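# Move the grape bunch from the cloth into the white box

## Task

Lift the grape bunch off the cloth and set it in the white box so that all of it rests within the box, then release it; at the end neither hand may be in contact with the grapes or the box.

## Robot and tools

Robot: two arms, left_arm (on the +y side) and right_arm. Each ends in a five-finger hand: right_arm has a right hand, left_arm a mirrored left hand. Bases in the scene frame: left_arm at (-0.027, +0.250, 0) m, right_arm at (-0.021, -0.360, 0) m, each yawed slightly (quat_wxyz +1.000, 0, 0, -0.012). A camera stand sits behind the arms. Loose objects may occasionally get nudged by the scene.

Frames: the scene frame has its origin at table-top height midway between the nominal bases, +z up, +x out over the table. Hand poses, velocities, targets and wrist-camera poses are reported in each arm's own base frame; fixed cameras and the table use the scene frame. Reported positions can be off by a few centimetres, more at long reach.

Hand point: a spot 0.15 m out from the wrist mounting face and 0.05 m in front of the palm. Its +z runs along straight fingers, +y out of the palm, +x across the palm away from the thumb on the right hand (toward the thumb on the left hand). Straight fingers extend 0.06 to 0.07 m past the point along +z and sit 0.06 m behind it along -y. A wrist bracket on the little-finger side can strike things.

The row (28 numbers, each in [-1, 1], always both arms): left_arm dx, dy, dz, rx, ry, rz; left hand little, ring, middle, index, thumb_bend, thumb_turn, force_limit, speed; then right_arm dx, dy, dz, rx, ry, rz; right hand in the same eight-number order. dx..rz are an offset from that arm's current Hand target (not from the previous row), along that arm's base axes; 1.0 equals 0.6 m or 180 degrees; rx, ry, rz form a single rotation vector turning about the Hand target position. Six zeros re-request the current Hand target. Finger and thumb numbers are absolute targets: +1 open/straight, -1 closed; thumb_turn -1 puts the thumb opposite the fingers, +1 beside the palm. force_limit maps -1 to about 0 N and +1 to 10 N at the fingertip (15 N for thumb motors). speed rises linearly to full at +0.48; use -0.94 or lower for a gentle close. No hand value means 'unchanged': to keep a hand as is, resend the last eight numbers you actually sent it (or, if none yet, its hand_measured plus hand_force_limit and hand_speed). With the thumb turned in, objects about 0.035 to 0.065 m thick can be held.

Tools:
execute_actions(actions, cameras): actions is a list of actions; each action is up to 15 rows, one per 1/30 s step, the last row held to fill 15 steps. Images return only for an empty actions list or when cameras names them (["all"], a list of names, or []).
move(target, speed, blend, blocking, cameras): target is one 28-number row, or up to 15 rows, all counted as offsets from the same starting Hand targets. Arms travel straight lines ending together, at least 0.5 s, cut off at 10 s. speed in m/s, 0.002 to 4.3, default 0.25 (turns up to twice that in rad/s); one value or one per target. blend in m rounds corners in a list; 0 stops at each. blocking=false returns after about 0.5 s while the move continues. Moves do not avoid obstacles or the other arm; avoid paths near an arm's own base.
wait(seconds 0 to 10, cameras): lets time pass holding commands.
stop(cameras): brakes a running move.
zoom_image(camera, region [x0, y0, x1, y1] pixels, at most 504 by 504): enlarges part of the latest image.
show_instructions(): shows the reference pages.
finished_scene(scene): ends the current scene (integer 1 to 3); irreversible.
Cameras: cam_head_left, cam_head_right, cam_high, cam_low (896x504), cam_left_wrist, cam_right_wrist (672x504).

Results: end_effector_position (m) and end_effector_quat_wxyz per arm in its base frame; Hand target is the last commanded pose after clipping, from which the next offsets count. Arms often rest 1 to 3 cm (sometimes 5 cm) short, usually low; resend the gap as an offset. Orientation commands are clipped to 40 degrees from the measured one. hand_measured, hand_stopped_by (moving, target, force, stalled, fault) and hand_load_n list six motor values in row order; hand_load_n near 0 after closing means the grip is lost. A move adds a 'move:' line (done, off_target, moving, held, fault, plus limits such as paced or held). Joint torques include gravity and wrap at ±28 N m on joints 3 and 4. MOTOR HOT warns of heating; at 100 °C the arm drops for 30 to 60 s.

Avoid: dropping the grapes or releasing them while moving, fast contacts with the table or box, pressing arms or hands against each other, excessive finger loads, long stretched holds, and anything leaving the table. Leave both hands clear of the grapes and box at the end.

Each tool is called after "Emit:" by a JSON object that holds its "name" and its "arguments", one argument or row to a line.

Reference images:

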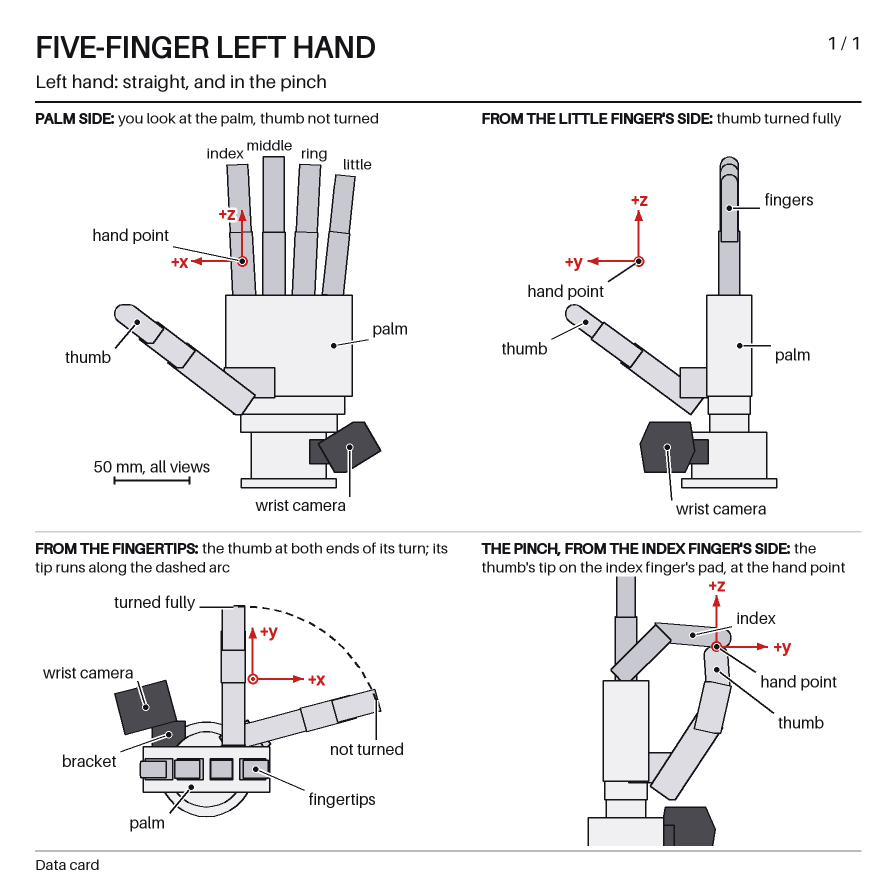

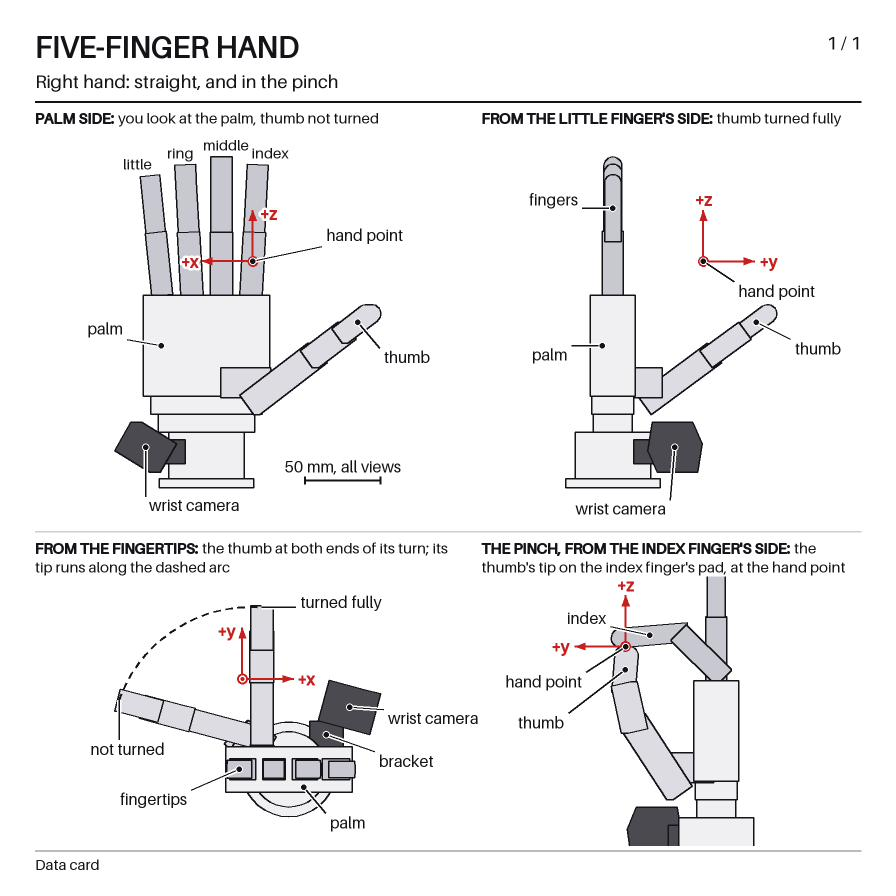

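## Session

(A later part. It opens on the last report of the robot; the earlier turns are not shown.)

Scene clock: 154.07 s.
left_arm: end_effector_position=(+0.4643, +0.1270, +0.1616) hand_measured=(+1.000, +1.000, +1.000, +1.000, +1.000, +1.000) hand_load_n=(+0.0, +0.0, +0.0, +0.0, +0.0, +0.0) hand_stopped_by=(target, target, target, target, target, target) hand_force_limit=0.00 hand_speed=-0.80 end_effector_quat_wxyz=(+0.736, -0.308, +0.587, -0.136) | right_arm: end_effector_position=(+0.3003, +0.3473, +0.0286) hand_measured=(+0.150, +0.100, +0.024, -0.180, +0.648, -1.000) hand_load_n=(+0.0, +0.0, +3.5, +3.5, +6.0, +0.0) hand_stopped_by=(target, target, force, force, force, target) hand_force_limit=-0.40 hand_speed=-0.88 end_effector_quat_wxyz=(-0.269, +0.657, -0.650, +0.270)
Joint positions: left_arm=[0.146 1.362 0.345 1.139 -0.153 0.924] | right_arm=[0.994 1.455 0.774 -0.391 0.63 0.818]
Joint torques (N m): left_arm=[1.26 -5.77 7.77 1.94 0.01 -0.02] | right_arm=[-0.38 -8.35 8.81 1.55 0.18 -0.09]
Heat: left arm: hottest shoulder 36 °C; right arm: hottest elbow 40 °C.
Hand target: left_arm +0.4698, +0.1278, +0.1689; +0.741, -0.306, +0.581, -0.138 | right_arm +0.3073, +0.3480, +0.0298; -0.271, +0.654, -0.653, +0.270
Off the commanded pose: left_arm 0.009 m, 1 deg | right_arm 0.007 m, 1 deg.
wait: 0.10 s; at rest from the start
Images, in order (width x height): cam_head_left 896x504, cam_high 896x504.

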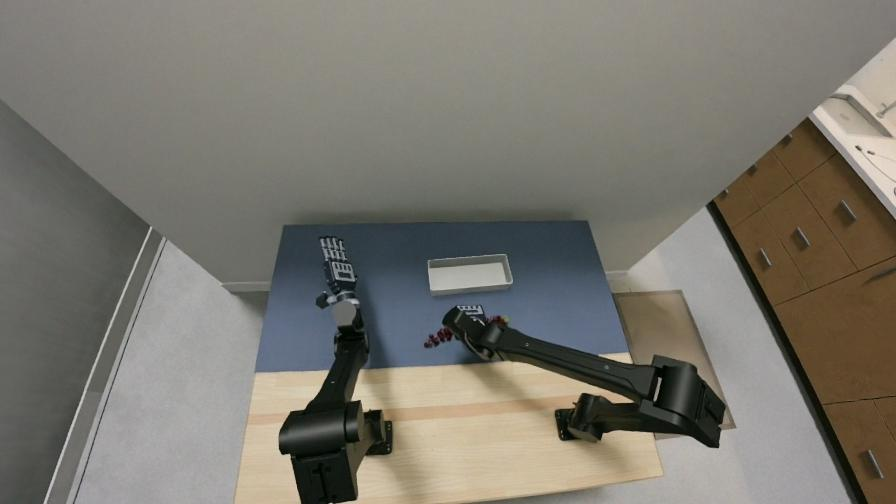

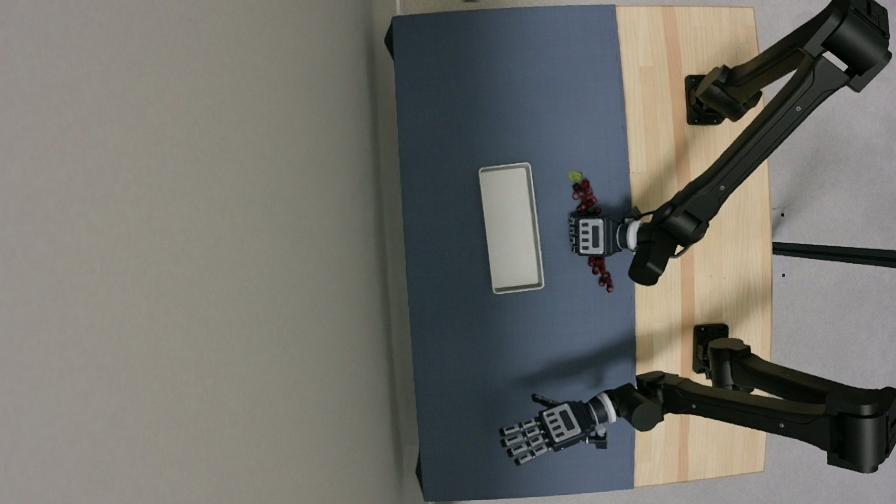

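Emit:
{"name": "move", "arguments": {
  "target": [
    [0,0,0,0,0,0,1,1,1,1,1,1,0,-0.8,0,0,0.1,0,0,0,0.15,0.1,-0.3,-0.3,0,-1,-0.4,-0.88]
  ],
  "speed": 0.05,
  "cameras": ["cam_high","cam_low","cam_right_wrist"]
}}

Emit:
{"name": "zoom_image", "arguments": {
  "camera": "cam_low",
  "region": [500, 190, 720, 310]
}}

Scene clock: 161.80 s.
left_arm: end_effector_position=(+0.4643, +0.1270, +0.1616) hand_measured=(+1.000, +1.000, +1.000, +1.000, +1.000, +1.000) hand_load_n=(+0.0, +0.0, +0.0, +0.0, +0.0, +0.0) hand_stopped_by=(target, target, target, target, target, target) hand_force_limit=0.00 hand_speed=-0.80 end_effector_quat_wxyz=(+0.736, -0.308, +0.587, -0.136) | right_arm: end_effector_position=(+0.2902, +0.3316, +0.0581) hand_measured=(+0.150, +0.100, +0.024, -0.180, +0.648, -1.000) hand_load_n=(+0.0, +0.0, +4.5, +2.5, +6.0, +0.0) hand_stopped_by=(target, target, force, force, force, target) hand_force_limit=-0.40 hand_speed=-0.88 end_effector_quat_wxyz=(-0.243, +0.668, -0.648, +0.275)
Joint positions: left_arm=[0.146 1.362 0.345 1.139 -0.153 0.924] | right_arm=[0.994 1.379 0.811 -0.562 0.63 0.818]
Joint torques (N m): left_arm=[1.32 -5.77 7.79 1.95 0 -0.03] | right_arm=[-0.44 -9.93 13.09 0.84 0.22 -0.09]
Heat: left arm: hottest shoulder 36 °C; right arm: hottest elbow 40 °C.
Hand target: left_arm +0.4698, +0.1278, +0.1689; +0.741, -0.306, +0.581, -0.138 | right_arm +0.3073, +0.3480, +0.0899; -0.271, +0.654, -0.653, +0.270
Off the commanded pose: left_arm 0.009 m, 1 deg | right_arm 0.040 m, 4 deg.
move: off_target (right_arm)
Images, in order (width x height): cam_high 896x504, cam_low 896x504, cam_right_wrist 672x504.

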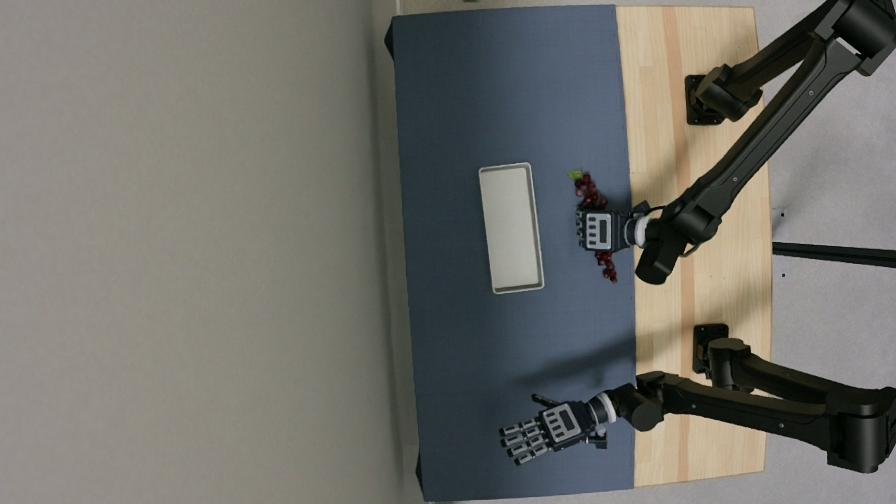

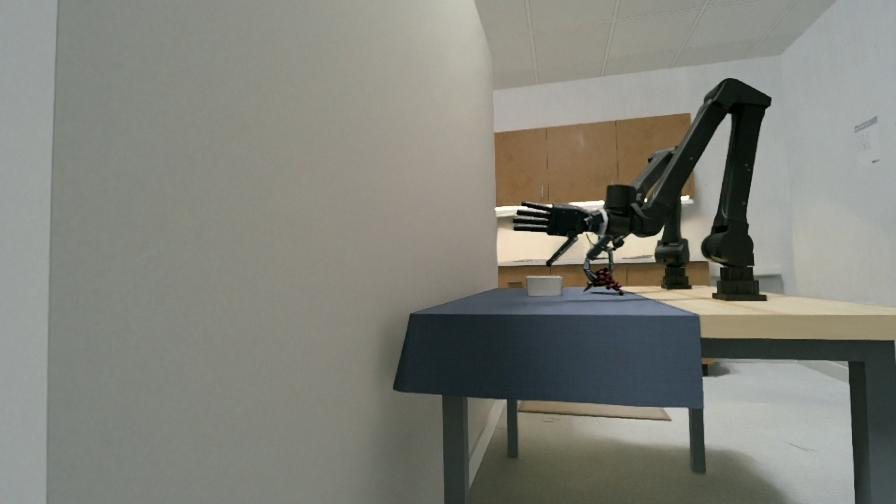

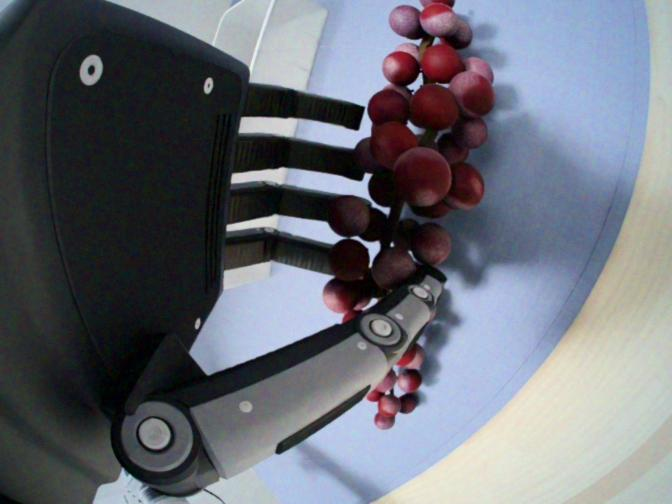

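Scaled by 2.291 from the camera's 896x504 image, which has a finer 1280x720 frame.

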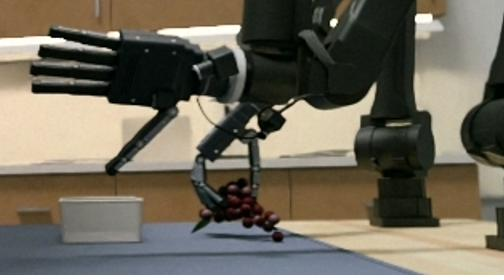

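Emit:
{"name": "move", "arguments": {
  "target": [
    [0,0,0,0,0,0,1,1,1,1,1,1,0,-0.8,0,0,0.2,0,0,-0.042,0.0,-0.05,-0.3,-0.3,0,-1,-0.6,-0.9]
  ],
  "speed": 0.1,
  "cameras": ["cam_high","cam_low","cam_right_wrist"]
}}

Emit:
{"name": "zoom_image", "arguments": {
  "camera": "cam_low",
  "region": [500, 190, 720, 310]
}}

Emit:
{"name": "zoom_image", "arguments": {
  "camera": "cam_high",
  "region": [460, 140, 640, 320]
}}

Scene clock: 173.80 s.
left_arm: end_effector_position=(+0.4643, +0.1270, +0.1616) hand_measured=(+1.000, +1.000, +1.000, +1.000, +1.000, +1.000) hand_load_n=(-0.5, +0.0, +0.0, +0.0, +0.0, +0.0) hand_stopped_by=(target, target, target, target, target, target) hand_force_limit=0.00 hand_speed=-0.80 end_effector_quat_wxyz=(+0.736, -0.308, +0.587, -0.136) | right_arm: end_effector_position=(+0.3007, +0.3296, +0.1745) hand_measured=(+0.000, -0.050, +0.024, -0.180, +0.648, -1.000) hand_load_n=(+1.0, +2.0, +3.0, +2.0, +7.0, +1.5) hand_stopped_by=(target, target, force, force, force, target) hand_force_limit=-0.60 hand_speed=-0.90 end_effector_quat_wxyz=(+0.218, -0.622, +0.692, -0.296)
Joint positions: left_arm=[0.146 1.362 0.345 1.139 -0.153 0.924] | right_arm=[0.994 1.308 1.085 -1.019 0.69 0.982]
Joint torques (N m): left_arm=[1.32 -5.83 7.79 1.95 0.01 -0.02] | right_arm=[1.67 -9.58 14.67 0.76 0.52 0.04]
Heat: left arm: hottest shoulder 36 °C; right arm: hottest elbow 42 °C.
Hand target: left_arm +0.4698, +0.1278, +0.1689; +0.741, -0.306, +0.581, -0.138 | right_arm +0.3072, +0.3480, +0.2099; +0.253, -0.609, +0.694, -0.288
Off the commanded pose: left_arm 0.009 m, 1 deg | right_arm 0.041 m, 4 deg.
move: off_target (right_arm)
Images, in order (width x height): cam_high 896x504, cam_low 896x504, cam_right_wrist 672x504.

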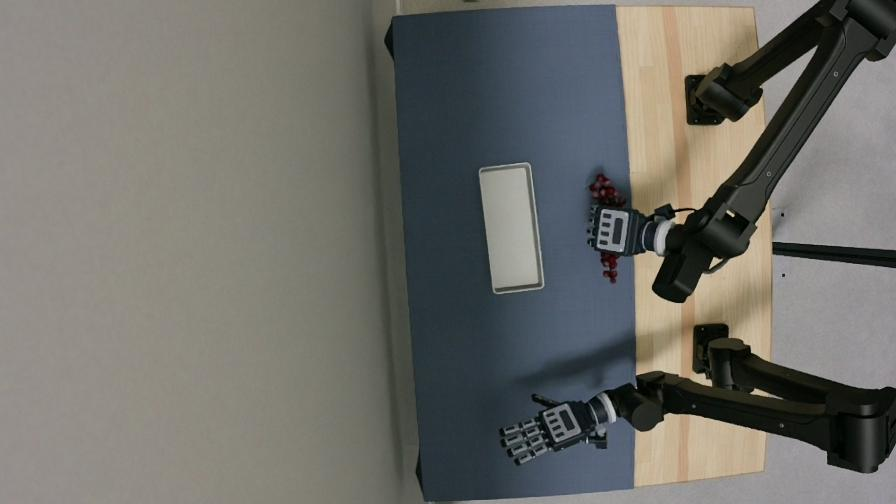

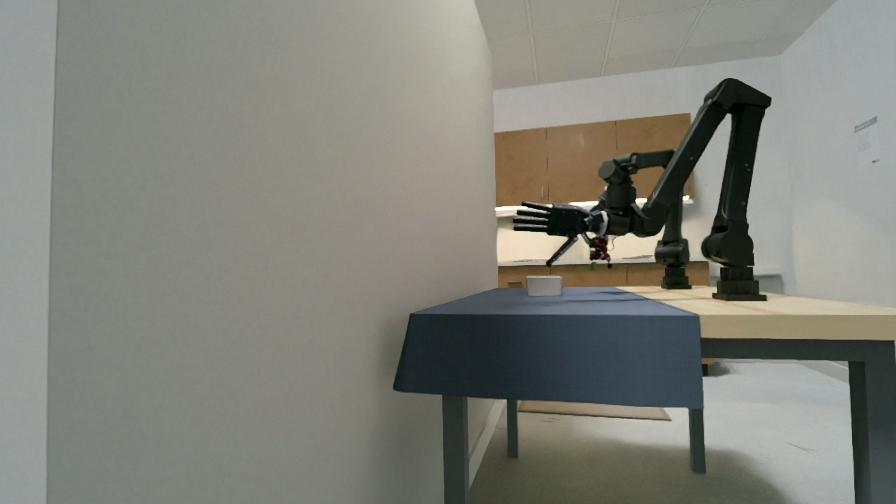

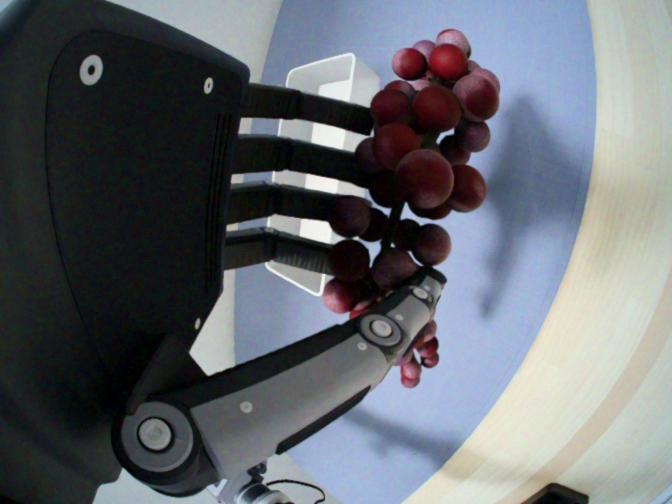

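Scaled by 2.291 from the camera's 896x504 image, which has a finer 1280x720 frame.

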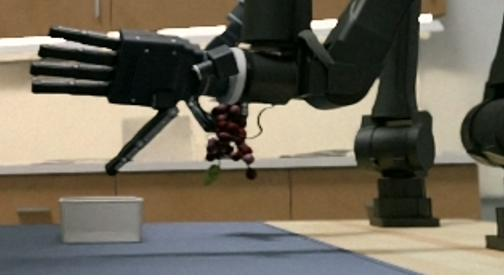

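Scaled by 2.800 from the camera's 896x504 image, which has a finer 1280x720 frame.

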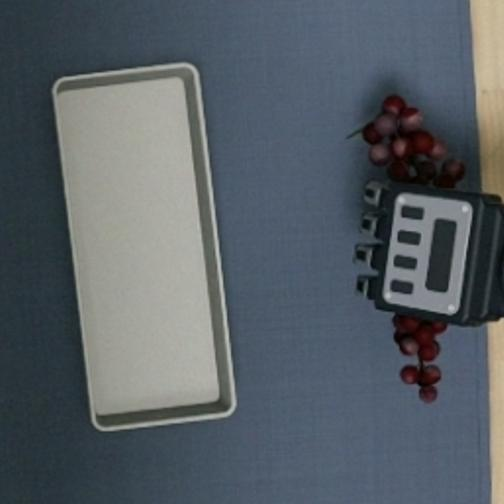

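Emit:
{"name": "move", "arguments": {
  "target": [
    [0,0,0,0,0,0,1,1,1,1,1,1,0,-0.8,0.31,0.002,0.01,0,0,0.014,0.0,-0.05,-0.3,-0.3,0,-1,-0.6,-0.9]
  ],
  "speed": 0.15,
  "cameras": ["cam_high","cam_low","cam_head_left","cam_right_wrist"]
}}

Emit:
{"name": "zoom_image", "arguments": {
  "camera": "cam_low",
  "region": [500, 190, 720, 310]
}}

Emit:
{"name": "zoom_image", "arguments": {
  "camera": "cam_high",
  "region": [460, 140, 640, 320]
}}

Scene clock: 193.40 s.
left_arm: end_effector_position=(+0.4643, +0.1270, +0.1616) hand_measured=(+1.000, +1.000, +1.000, +1.000, +1.000, +1.000) hand_load_n=(+0.0, +0.0, +0.0, +0.0, +0.0, +0.0) hand_stopped_by=(target, target, target, target, target, target) hand_force_limit=0.00 hand_speed=-0.80 end_effector_quat_wxyz=(+0.736, -0.308, +0.587, -0.136) | right_arm: end_effector_position=(+0.4720, +0.3379, +0.1892) hand_measured=(+0.000, -0.050, +0.024, -0.180, +0.648, -1.000) hand_load_n=(+0.5, +2.0, +3.0, +2.0, +7.0, +1.5) hand_stopped_by=(target, target, force, force, force, target) hand_force_limit=-0.60 hand_speed=-0.90 end_effector_quat_wxyz=(-0.232, +0.636, -0.681, +0.280)
Joint positions: left_arm=[0.146 1.362 0.345 1.139 -0.153 0.924] | right_arm=[0.699 1.562 1.371 -0.822 0.522 0.615]
Joint torques (N m): left_arm=[1.32 -5.77 7.79 1.95 0 -0.03] | right_arm=[-0.09 -11.46 15.32 1.76 0.13 -0.12]
Motor temperatures (°C): left_arm=[29 36 33 36 32 28] | right_arm=[32 35 46 31 31 29]
Heat: left arm: hottest shoulder 36 °C; right arm: hottest elbow 46 °C.
Hand target: left_arm +0.4698, +0.1278, +0.1689; +0.741, -0.306, +0.581, -0.138 | right_arm +0.4932, +0.3492, +0.2159; -0.259, +0.625, -0.681, +0.282
Off the commanded pose: left_arm 0.009 m, 1 deg | right_arm 0.036 m, 3 deg.
move: off_target (right_arm)
Images, in order (width x height): cam_head_left 896x504, cam_high 896x504, cam_low 896x504, cam_right_wrist 672x504.

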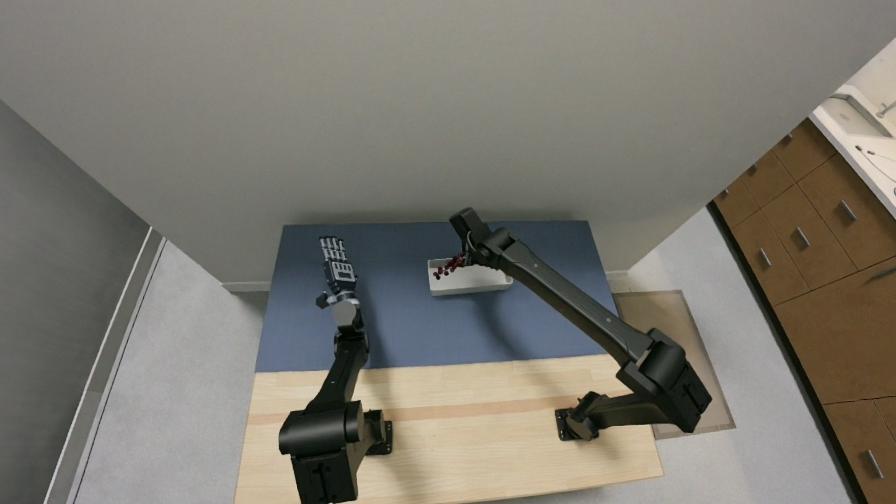

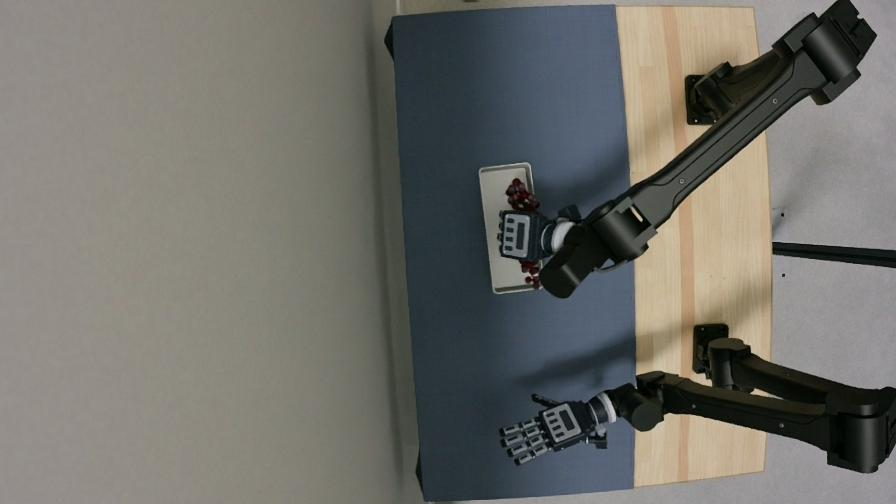

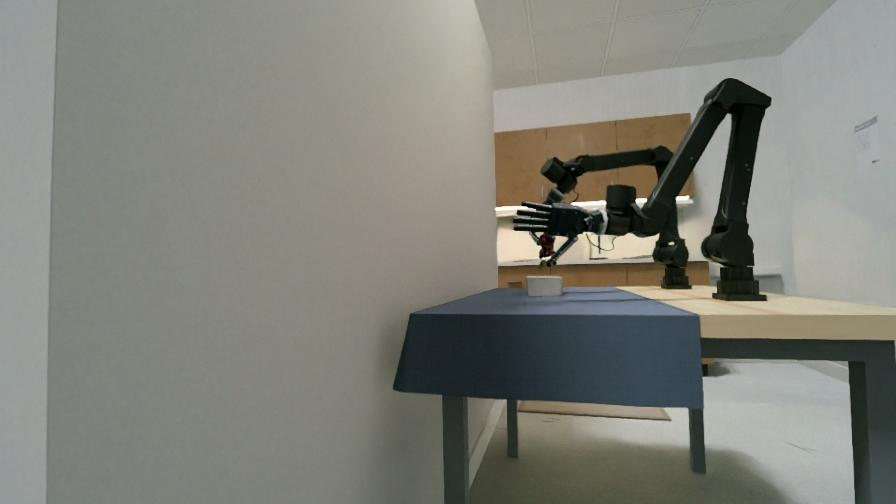

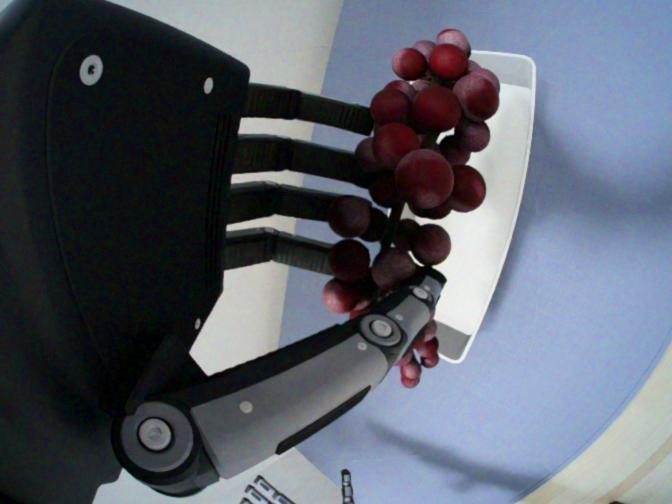

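Scaled by 2.291 from the camera's 896x504 image, which has a finer 1280x720 frame.

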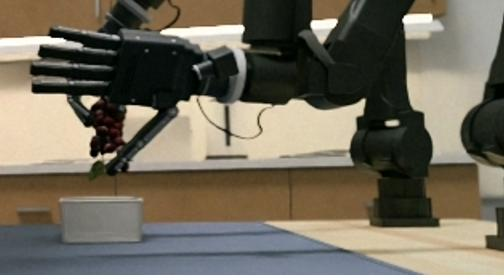

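Scaled by 2.800 from the camera's 896x504 image, which has a finer 1280x720 frame.

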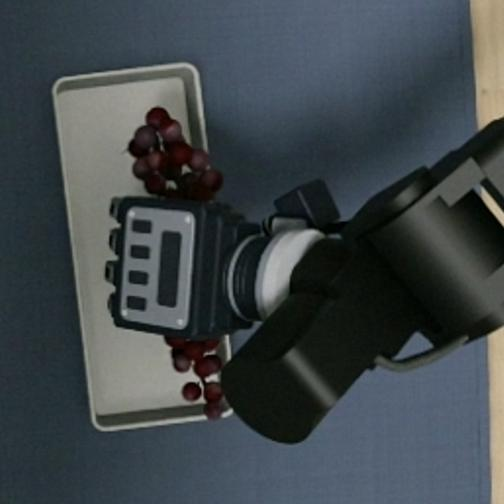

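Emit:
{"name": "move", "arguments": {
  "target": [
    [0,0,0,0,0,0,1,1,1,1,1,1,0,-0.8,0.033,-0.022,0,0,0,-0.02,0.0,-0.05,-0.3,-0.3,0,-1,-0.6,-0.9],
    [0,0,0,0,0,0,1,1,1,1,1,1,0,-0.8,0.033,-0.022,-0.1,0,0,-0.02,0.0,-0.05,-0.3,-0.3,0,-1,-0.6,-0.9]
  ],
  "speed": 0.1,
  "cameras": ["cam_high","cam_low","cam_right_wrist"]
}}

Emit:
{"name": "zoom_image", "arguments": {
  "camera": "cam_low",
  "region": [500, 190, 720, 310]
}}

Emit:
{"name": "zoom_image", "arguments": {
  "camera": "cam_high",
  "region": [460, 140, 640, 320]
}}

Scene clock: 219.73 s.
left_arm: end_effector_position=(+0.4643, +0.1270, +0.1616) hand_measured=(+1.000, +1.000, +1.000, +1.000, +1.000, +1.000) hand_load_n=(+0.0, +0.0, +0.0, +0.0, +0.0, +0.0) hand_stopped_by=(target, target, target, target, target, target) hand_force_limit=0.00 hand_speed=-0.80 end_effector_quat_wxyz=(+0.736, -0.308, +0.587, -0.136) | right_arm: end_effector_position=(+0.5019, +0.3356, +0.1482) hand_measured=(+0.000, -0.050, +0.024, -0.180, +0.648, -1.000) hand_load_n=(+1.0, +2.0, +3.0, +2.0, +7.0, +1.5) hand_stopped_by=(target, target, force, force, force, target) hand_force_limit=-0.60 hand_speed=-0.90 end_effector_quat_wxyz=(+0.238, -0.615, +0.695, -0.287)
Joint positions: left_arm=[0.146 1.362 0.345 1.139 -0.153 0.924] | right_arm=[0.667 1.634 1.339 -0.698 0.531 0.628]
Joint torques (N m): left_arm=[1.32 -5.83 7.77 1.95 0 -0.03] | right_arm=[-0.21 -12.75 10.95 2.03 0.36 0.03]
Heat: left arm: hottest shoulder 36 °C; right arm: hottest elbow 48 °C.
Hand target: left_arm +0.4698, +0.1278, +0.1689; +0.741, -0.306, +0.581, -0.138 | right_arm +0.5131, +0.3360, +0.1559; +0.250, -0.603, +0.700, -0.290
Off the commanded pose: left_arm 0.009 m, 1 deg | right_arm 0.013 m, 2 deg.
move: off_target (right_arm)
Images, in order (width x height): cam_high 896x504, cam_low 896x504, cam_right_wrist 672x504.

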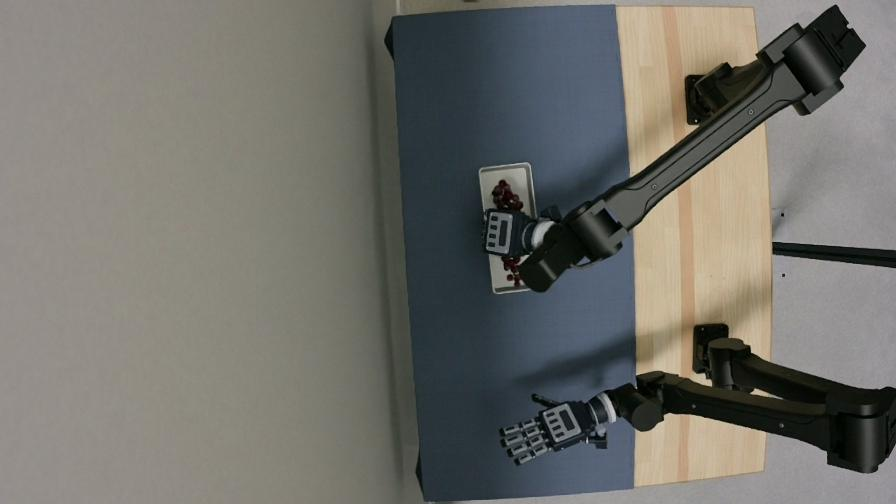

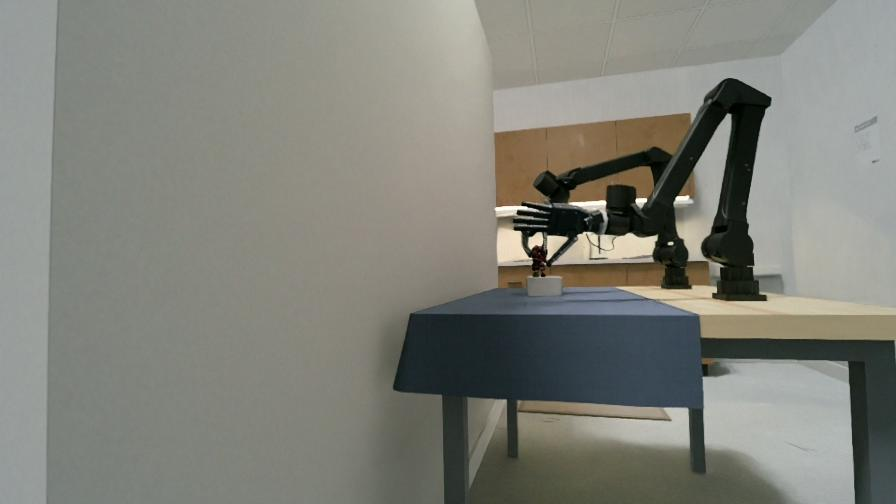

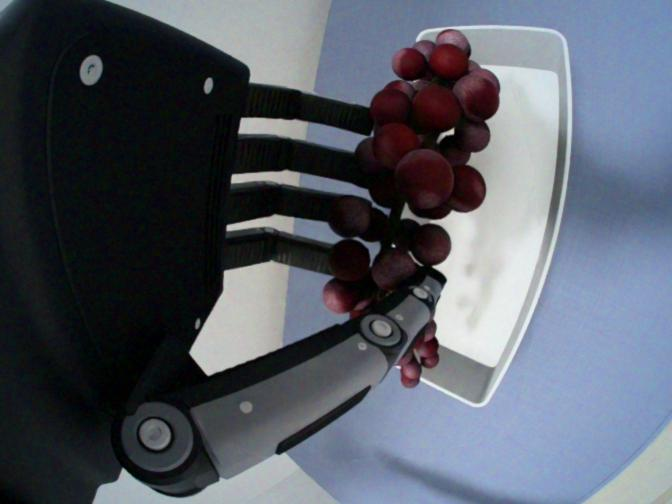

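Scaled by 2.291 from the camera's 896x504 image, which has a finer 1280x720 frame.

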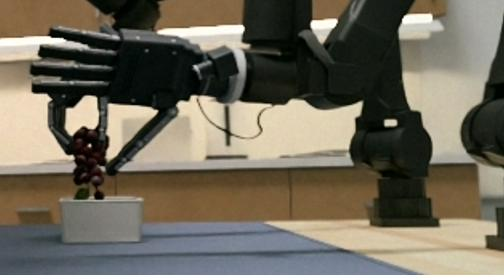

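Scaled by 2.800 from the camera's 896x504 image, which has a finer 1280x720 frame.

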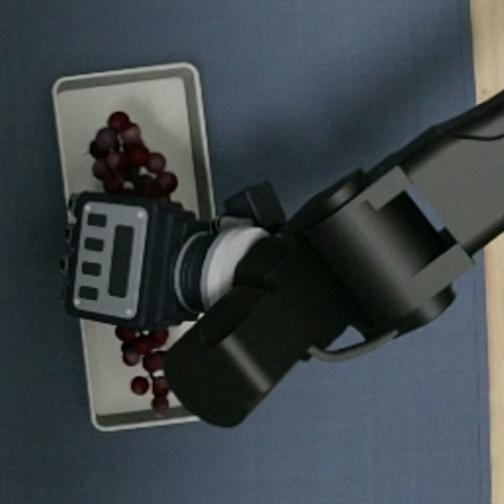

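Emit:
{"name": "move", "arguments": {
  "target": [
    [0,0,0,0,0,0,1,1,1,1,1,1,0,-0.8,-0.022,-0.023,0,0,0,0,0.0,-0.05,-0.3,-0.3,0,-1,-0.6,-0.9],
    [0,0,0,0,0,0,1,1,1,1,1,1,0,-0.8,-0.022,-0.023,-0.09,0,0,0,0.0,-0.05,-0.3,-0.3,0,-1,-0.6,-0.9]
  ],
  "speed": 0.08,
  "cameras": ["cam_high","cam_low","cam_right_wrist"]
}}

Emit:
{"name": "zoom_image", "arguments": {
  "camera": "cam_low",
  "region": [500, 190, 720, 310]
}}

Emit:
{"name": "zoom_image", "arguments": {
  "camera": "cam_high",
  "region": [460, 140, 640, 320]
}}

Scene clock: 229.63 s.
left_arm: end_effector_position=(+0.4643, +0.1270, +0.1616) hand_measured=(+1.000, +1.000, +1.000, +1.000, +1.000, +1.000) hand_load_n=(+0.0, +0.0, +0.0, +0.0, +0.0, +0.0) hand_stopped_by=(target, target, target, target, target, target) hand_force_limit=0.00 hand_speed=-0.80 end_effector_quat_wxyz=(+0.736, -0.308, +0.587, -0.136) | right_arm: end_effector_position=(+0.4895, +0.3244, +0.1019) hand_measured=(+0.000, -0.050, +0.024, -0.180, +0.648, -1.000) hand_load_n=(+0.5, +2.0, +3.0, +2.0, +7.0, +1.5) hand_stopped_by=(target, target, force, force, force, target) hand_force_limit=-0.60 hand_speed=-0.90 end_effector_quat_wxyz=(+0.245, -0.611, +0.696, -0.288)
Joint positions: left_arm=[0.146 1.362 0.345 1.139 -0.153 0.924] | right_arm=[0.665 1.629 1.197 -0.545 0.531 0.628]
Joint torques (N m): left_arm=[1.26 -5.83 7.79 1.92 0 -0.03] | right_arm=[-0.44 -11.63 10.07 2.04 0.25 -0.01]
Heat: left arm: hottest shoulder 36 °C; right arm: hottest elbow 47 °C.
Hand target: left_arm +0.4698, +0.1278, +0.1689; +0.741, -0.306, +0.581, -0.138 | right_arm +0.4998, +0.3223, +0.1019; +0.250, -0.603, +0.700, -0.290
Off the commanded pose: left_arm 0.009 m, 1 deg | right_arm 0.011 m, 1 deg.
move: off_target (right_arm)
Images, in order (width x height): cam_high 896x504, cam_low 896x504, cam_right_wrist 672x504.

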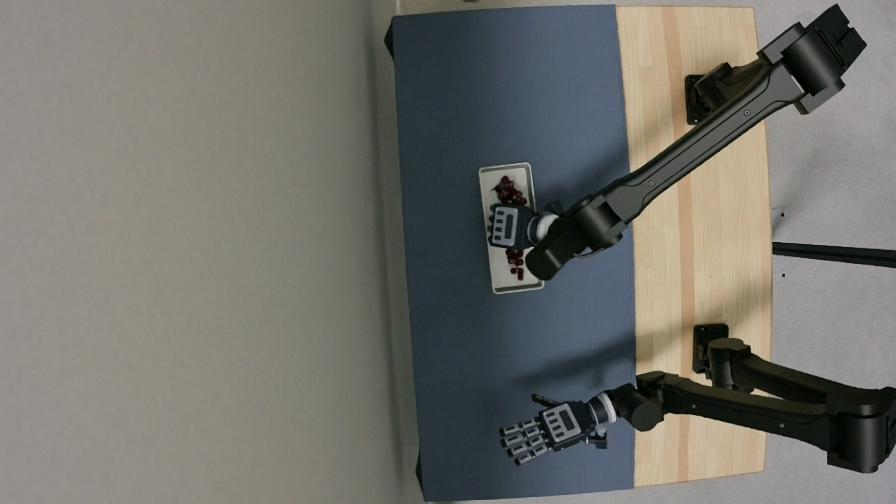

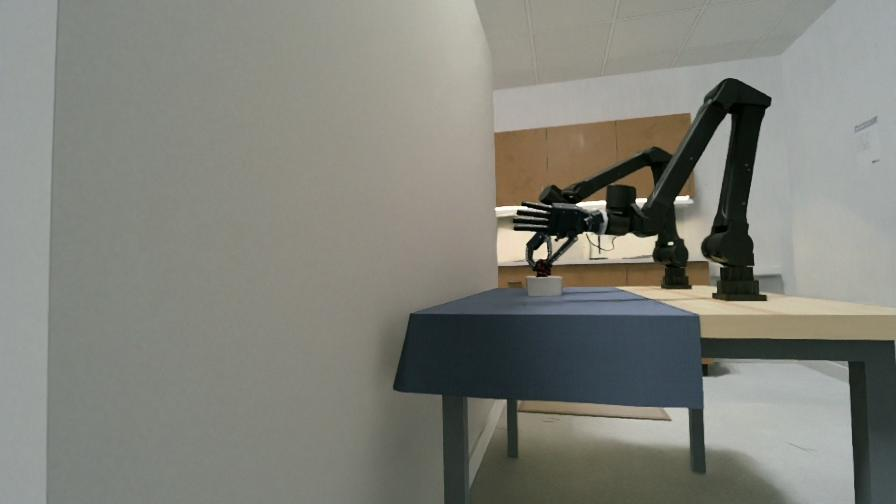

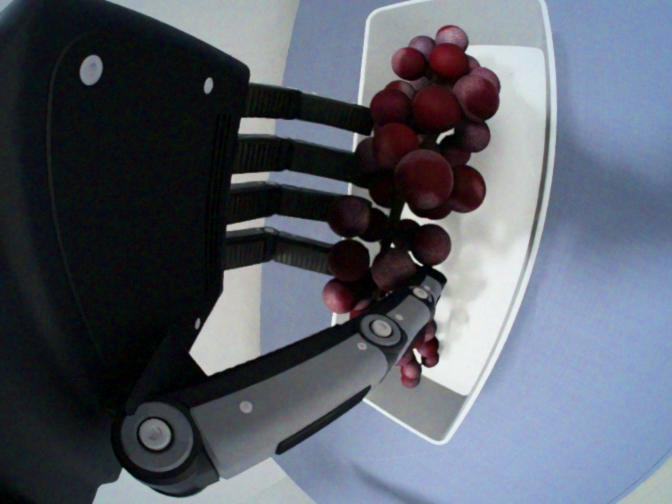

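Scaled by 2.291 from the camera's 896x504 image, which has a finer 1280x720 frame.

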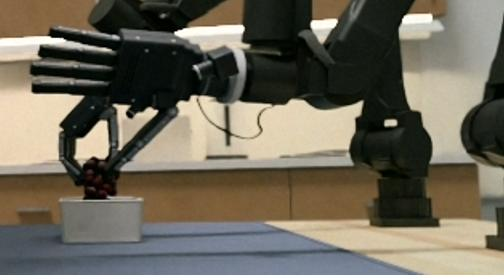

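Scaled by 2.800 from the camera's 896x504 image, which has a finer 1280x720 frame.

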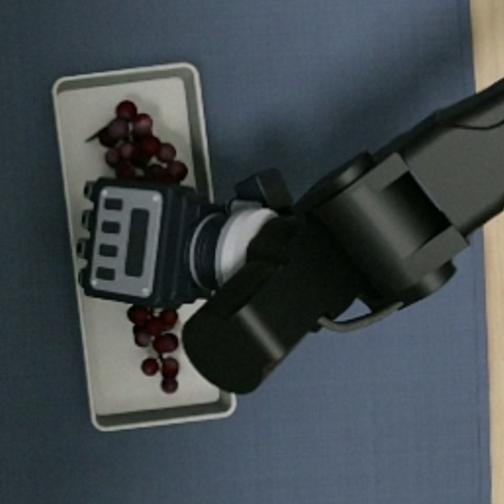

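Emit:
{"name": "move", "arguments": {
  "target": [
    [0,0,0,0,0,0,1,1,1,1,1,1,0,-0.8,-0.009,0,-0.078,0,0,0,0.0,-0.05,-0.3,-0.3,0,-1,-0.6,-0.9]
  ],
  "speed": 0.05,
  "cameras": ["cam_high","cam_low","cam_right_wrist"]
}}

Emit:
{"name": "zoom_image", "arguments": {
  "camera": "cam_low",
  "region": [500, 190, 720, 310]
}}

Emit:
{"name": "zoom_image", "arguments": {
  "camera": "cam_high",
  "region": [460, 140, 640, 320]
}}

Scene clock: 240.80 s.
left_arm: end_effector_position=(+0.4643, +0.1270, +0.1616) hand_measured=(+1.000, +1.000, +1.000, +1.000, +1.000, +1.000) hand_load_n=(+0.0, +0.0, +0.0, +0.0, +0.0, -0.5) hand_stopped_by=(target, target, target, target, target, target) hand_force_limit=0.00 hand_speed=-0.80 end_effector_quat_wxyz=(+0.736, -0.308, +0.587, -0.136) | right_arm: end_effector_position=(+0.4863, +0.3219, +0.0557) hand_measured=(+0.000, -0.050, +0.024, -0.180, +0.648, -1.000) hand_load_n=(+0.0, +2.0, +3.0, +2.5, +7.0, +1.0) hand_stopped_by=(target, target, force, force, force, target) hand_force_limit=-0.60 hand_speed=-0.90 end_effector_quat_wxyz=(+0.244, -0.611, +0.696, -0.288)
Joint positions: left_arm=[0.146 1.362 0.345 1.139 -0.153 0.924] | right_arm=[0.665 1.679 1.124 -0.424 0.531 0.629]
Joint torques (N m): left_arm=[1.32 -5.77 7.76 1.92 0.01 -0.02] | right_arm=[0.09 -11.75 9.46 2.02 0.37 0.03]
Heat: left arm: hottest shoulder 36 °C; right arm: hottest elbow 46 °C.
Hand target: left_arm +0.4698, +0.1278, +0.1689; +0.741, -0.306, +0.581, -0.138 | right_arm +0.4945, +0.3223, +0.0552; +0.250, -0.603, +0.700, -0.290
Off the commanded pose: left_arm 0.009 m, 1 deg | right_arm 0.008 m, 1 deg.
move: done
Images, in order (width x height): cam_high 896x504, cam_low 896x504, cam_right_wrist 672x504.

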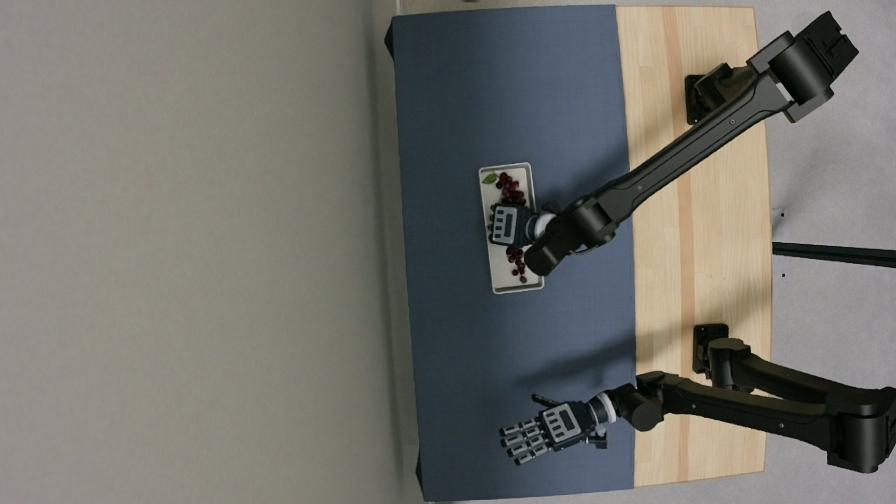

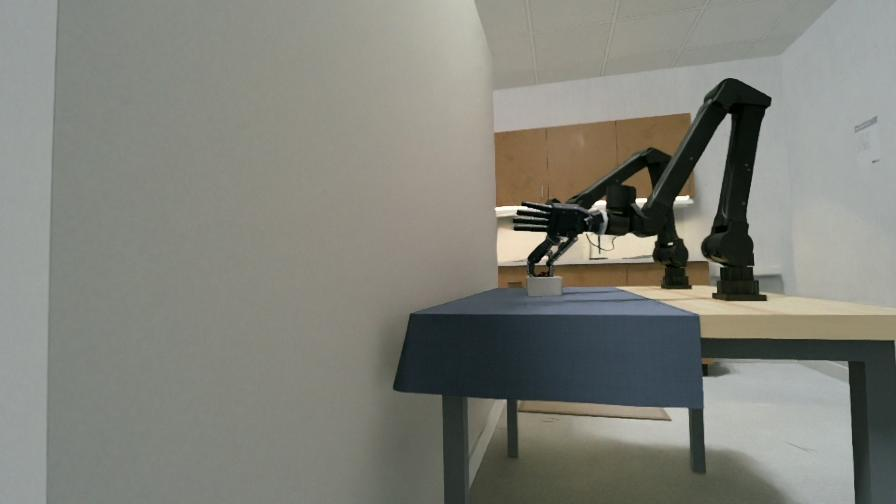

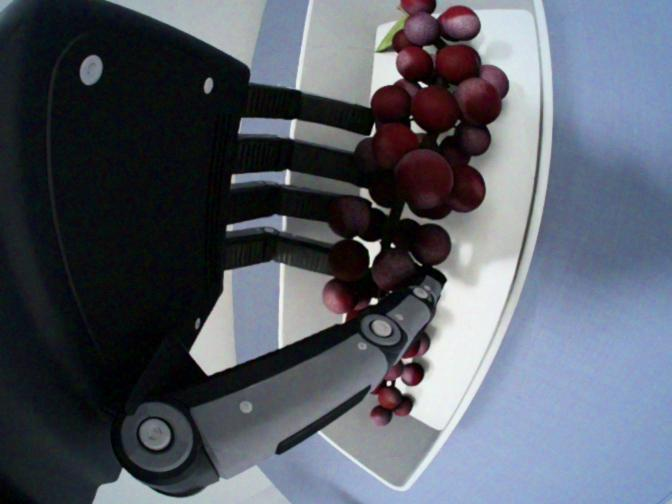

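Scaled by 2.291 from the camera's 896x504 image, which has a finer 1280x720 frame.

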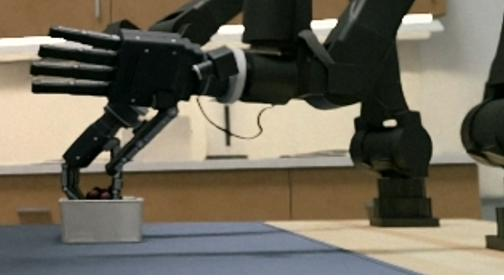

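Scaled by 2.800 from the camera's 896x504 image, which has a finer 1280x720 frame.

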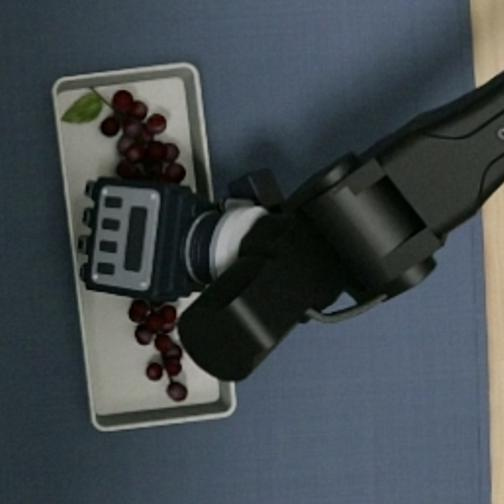

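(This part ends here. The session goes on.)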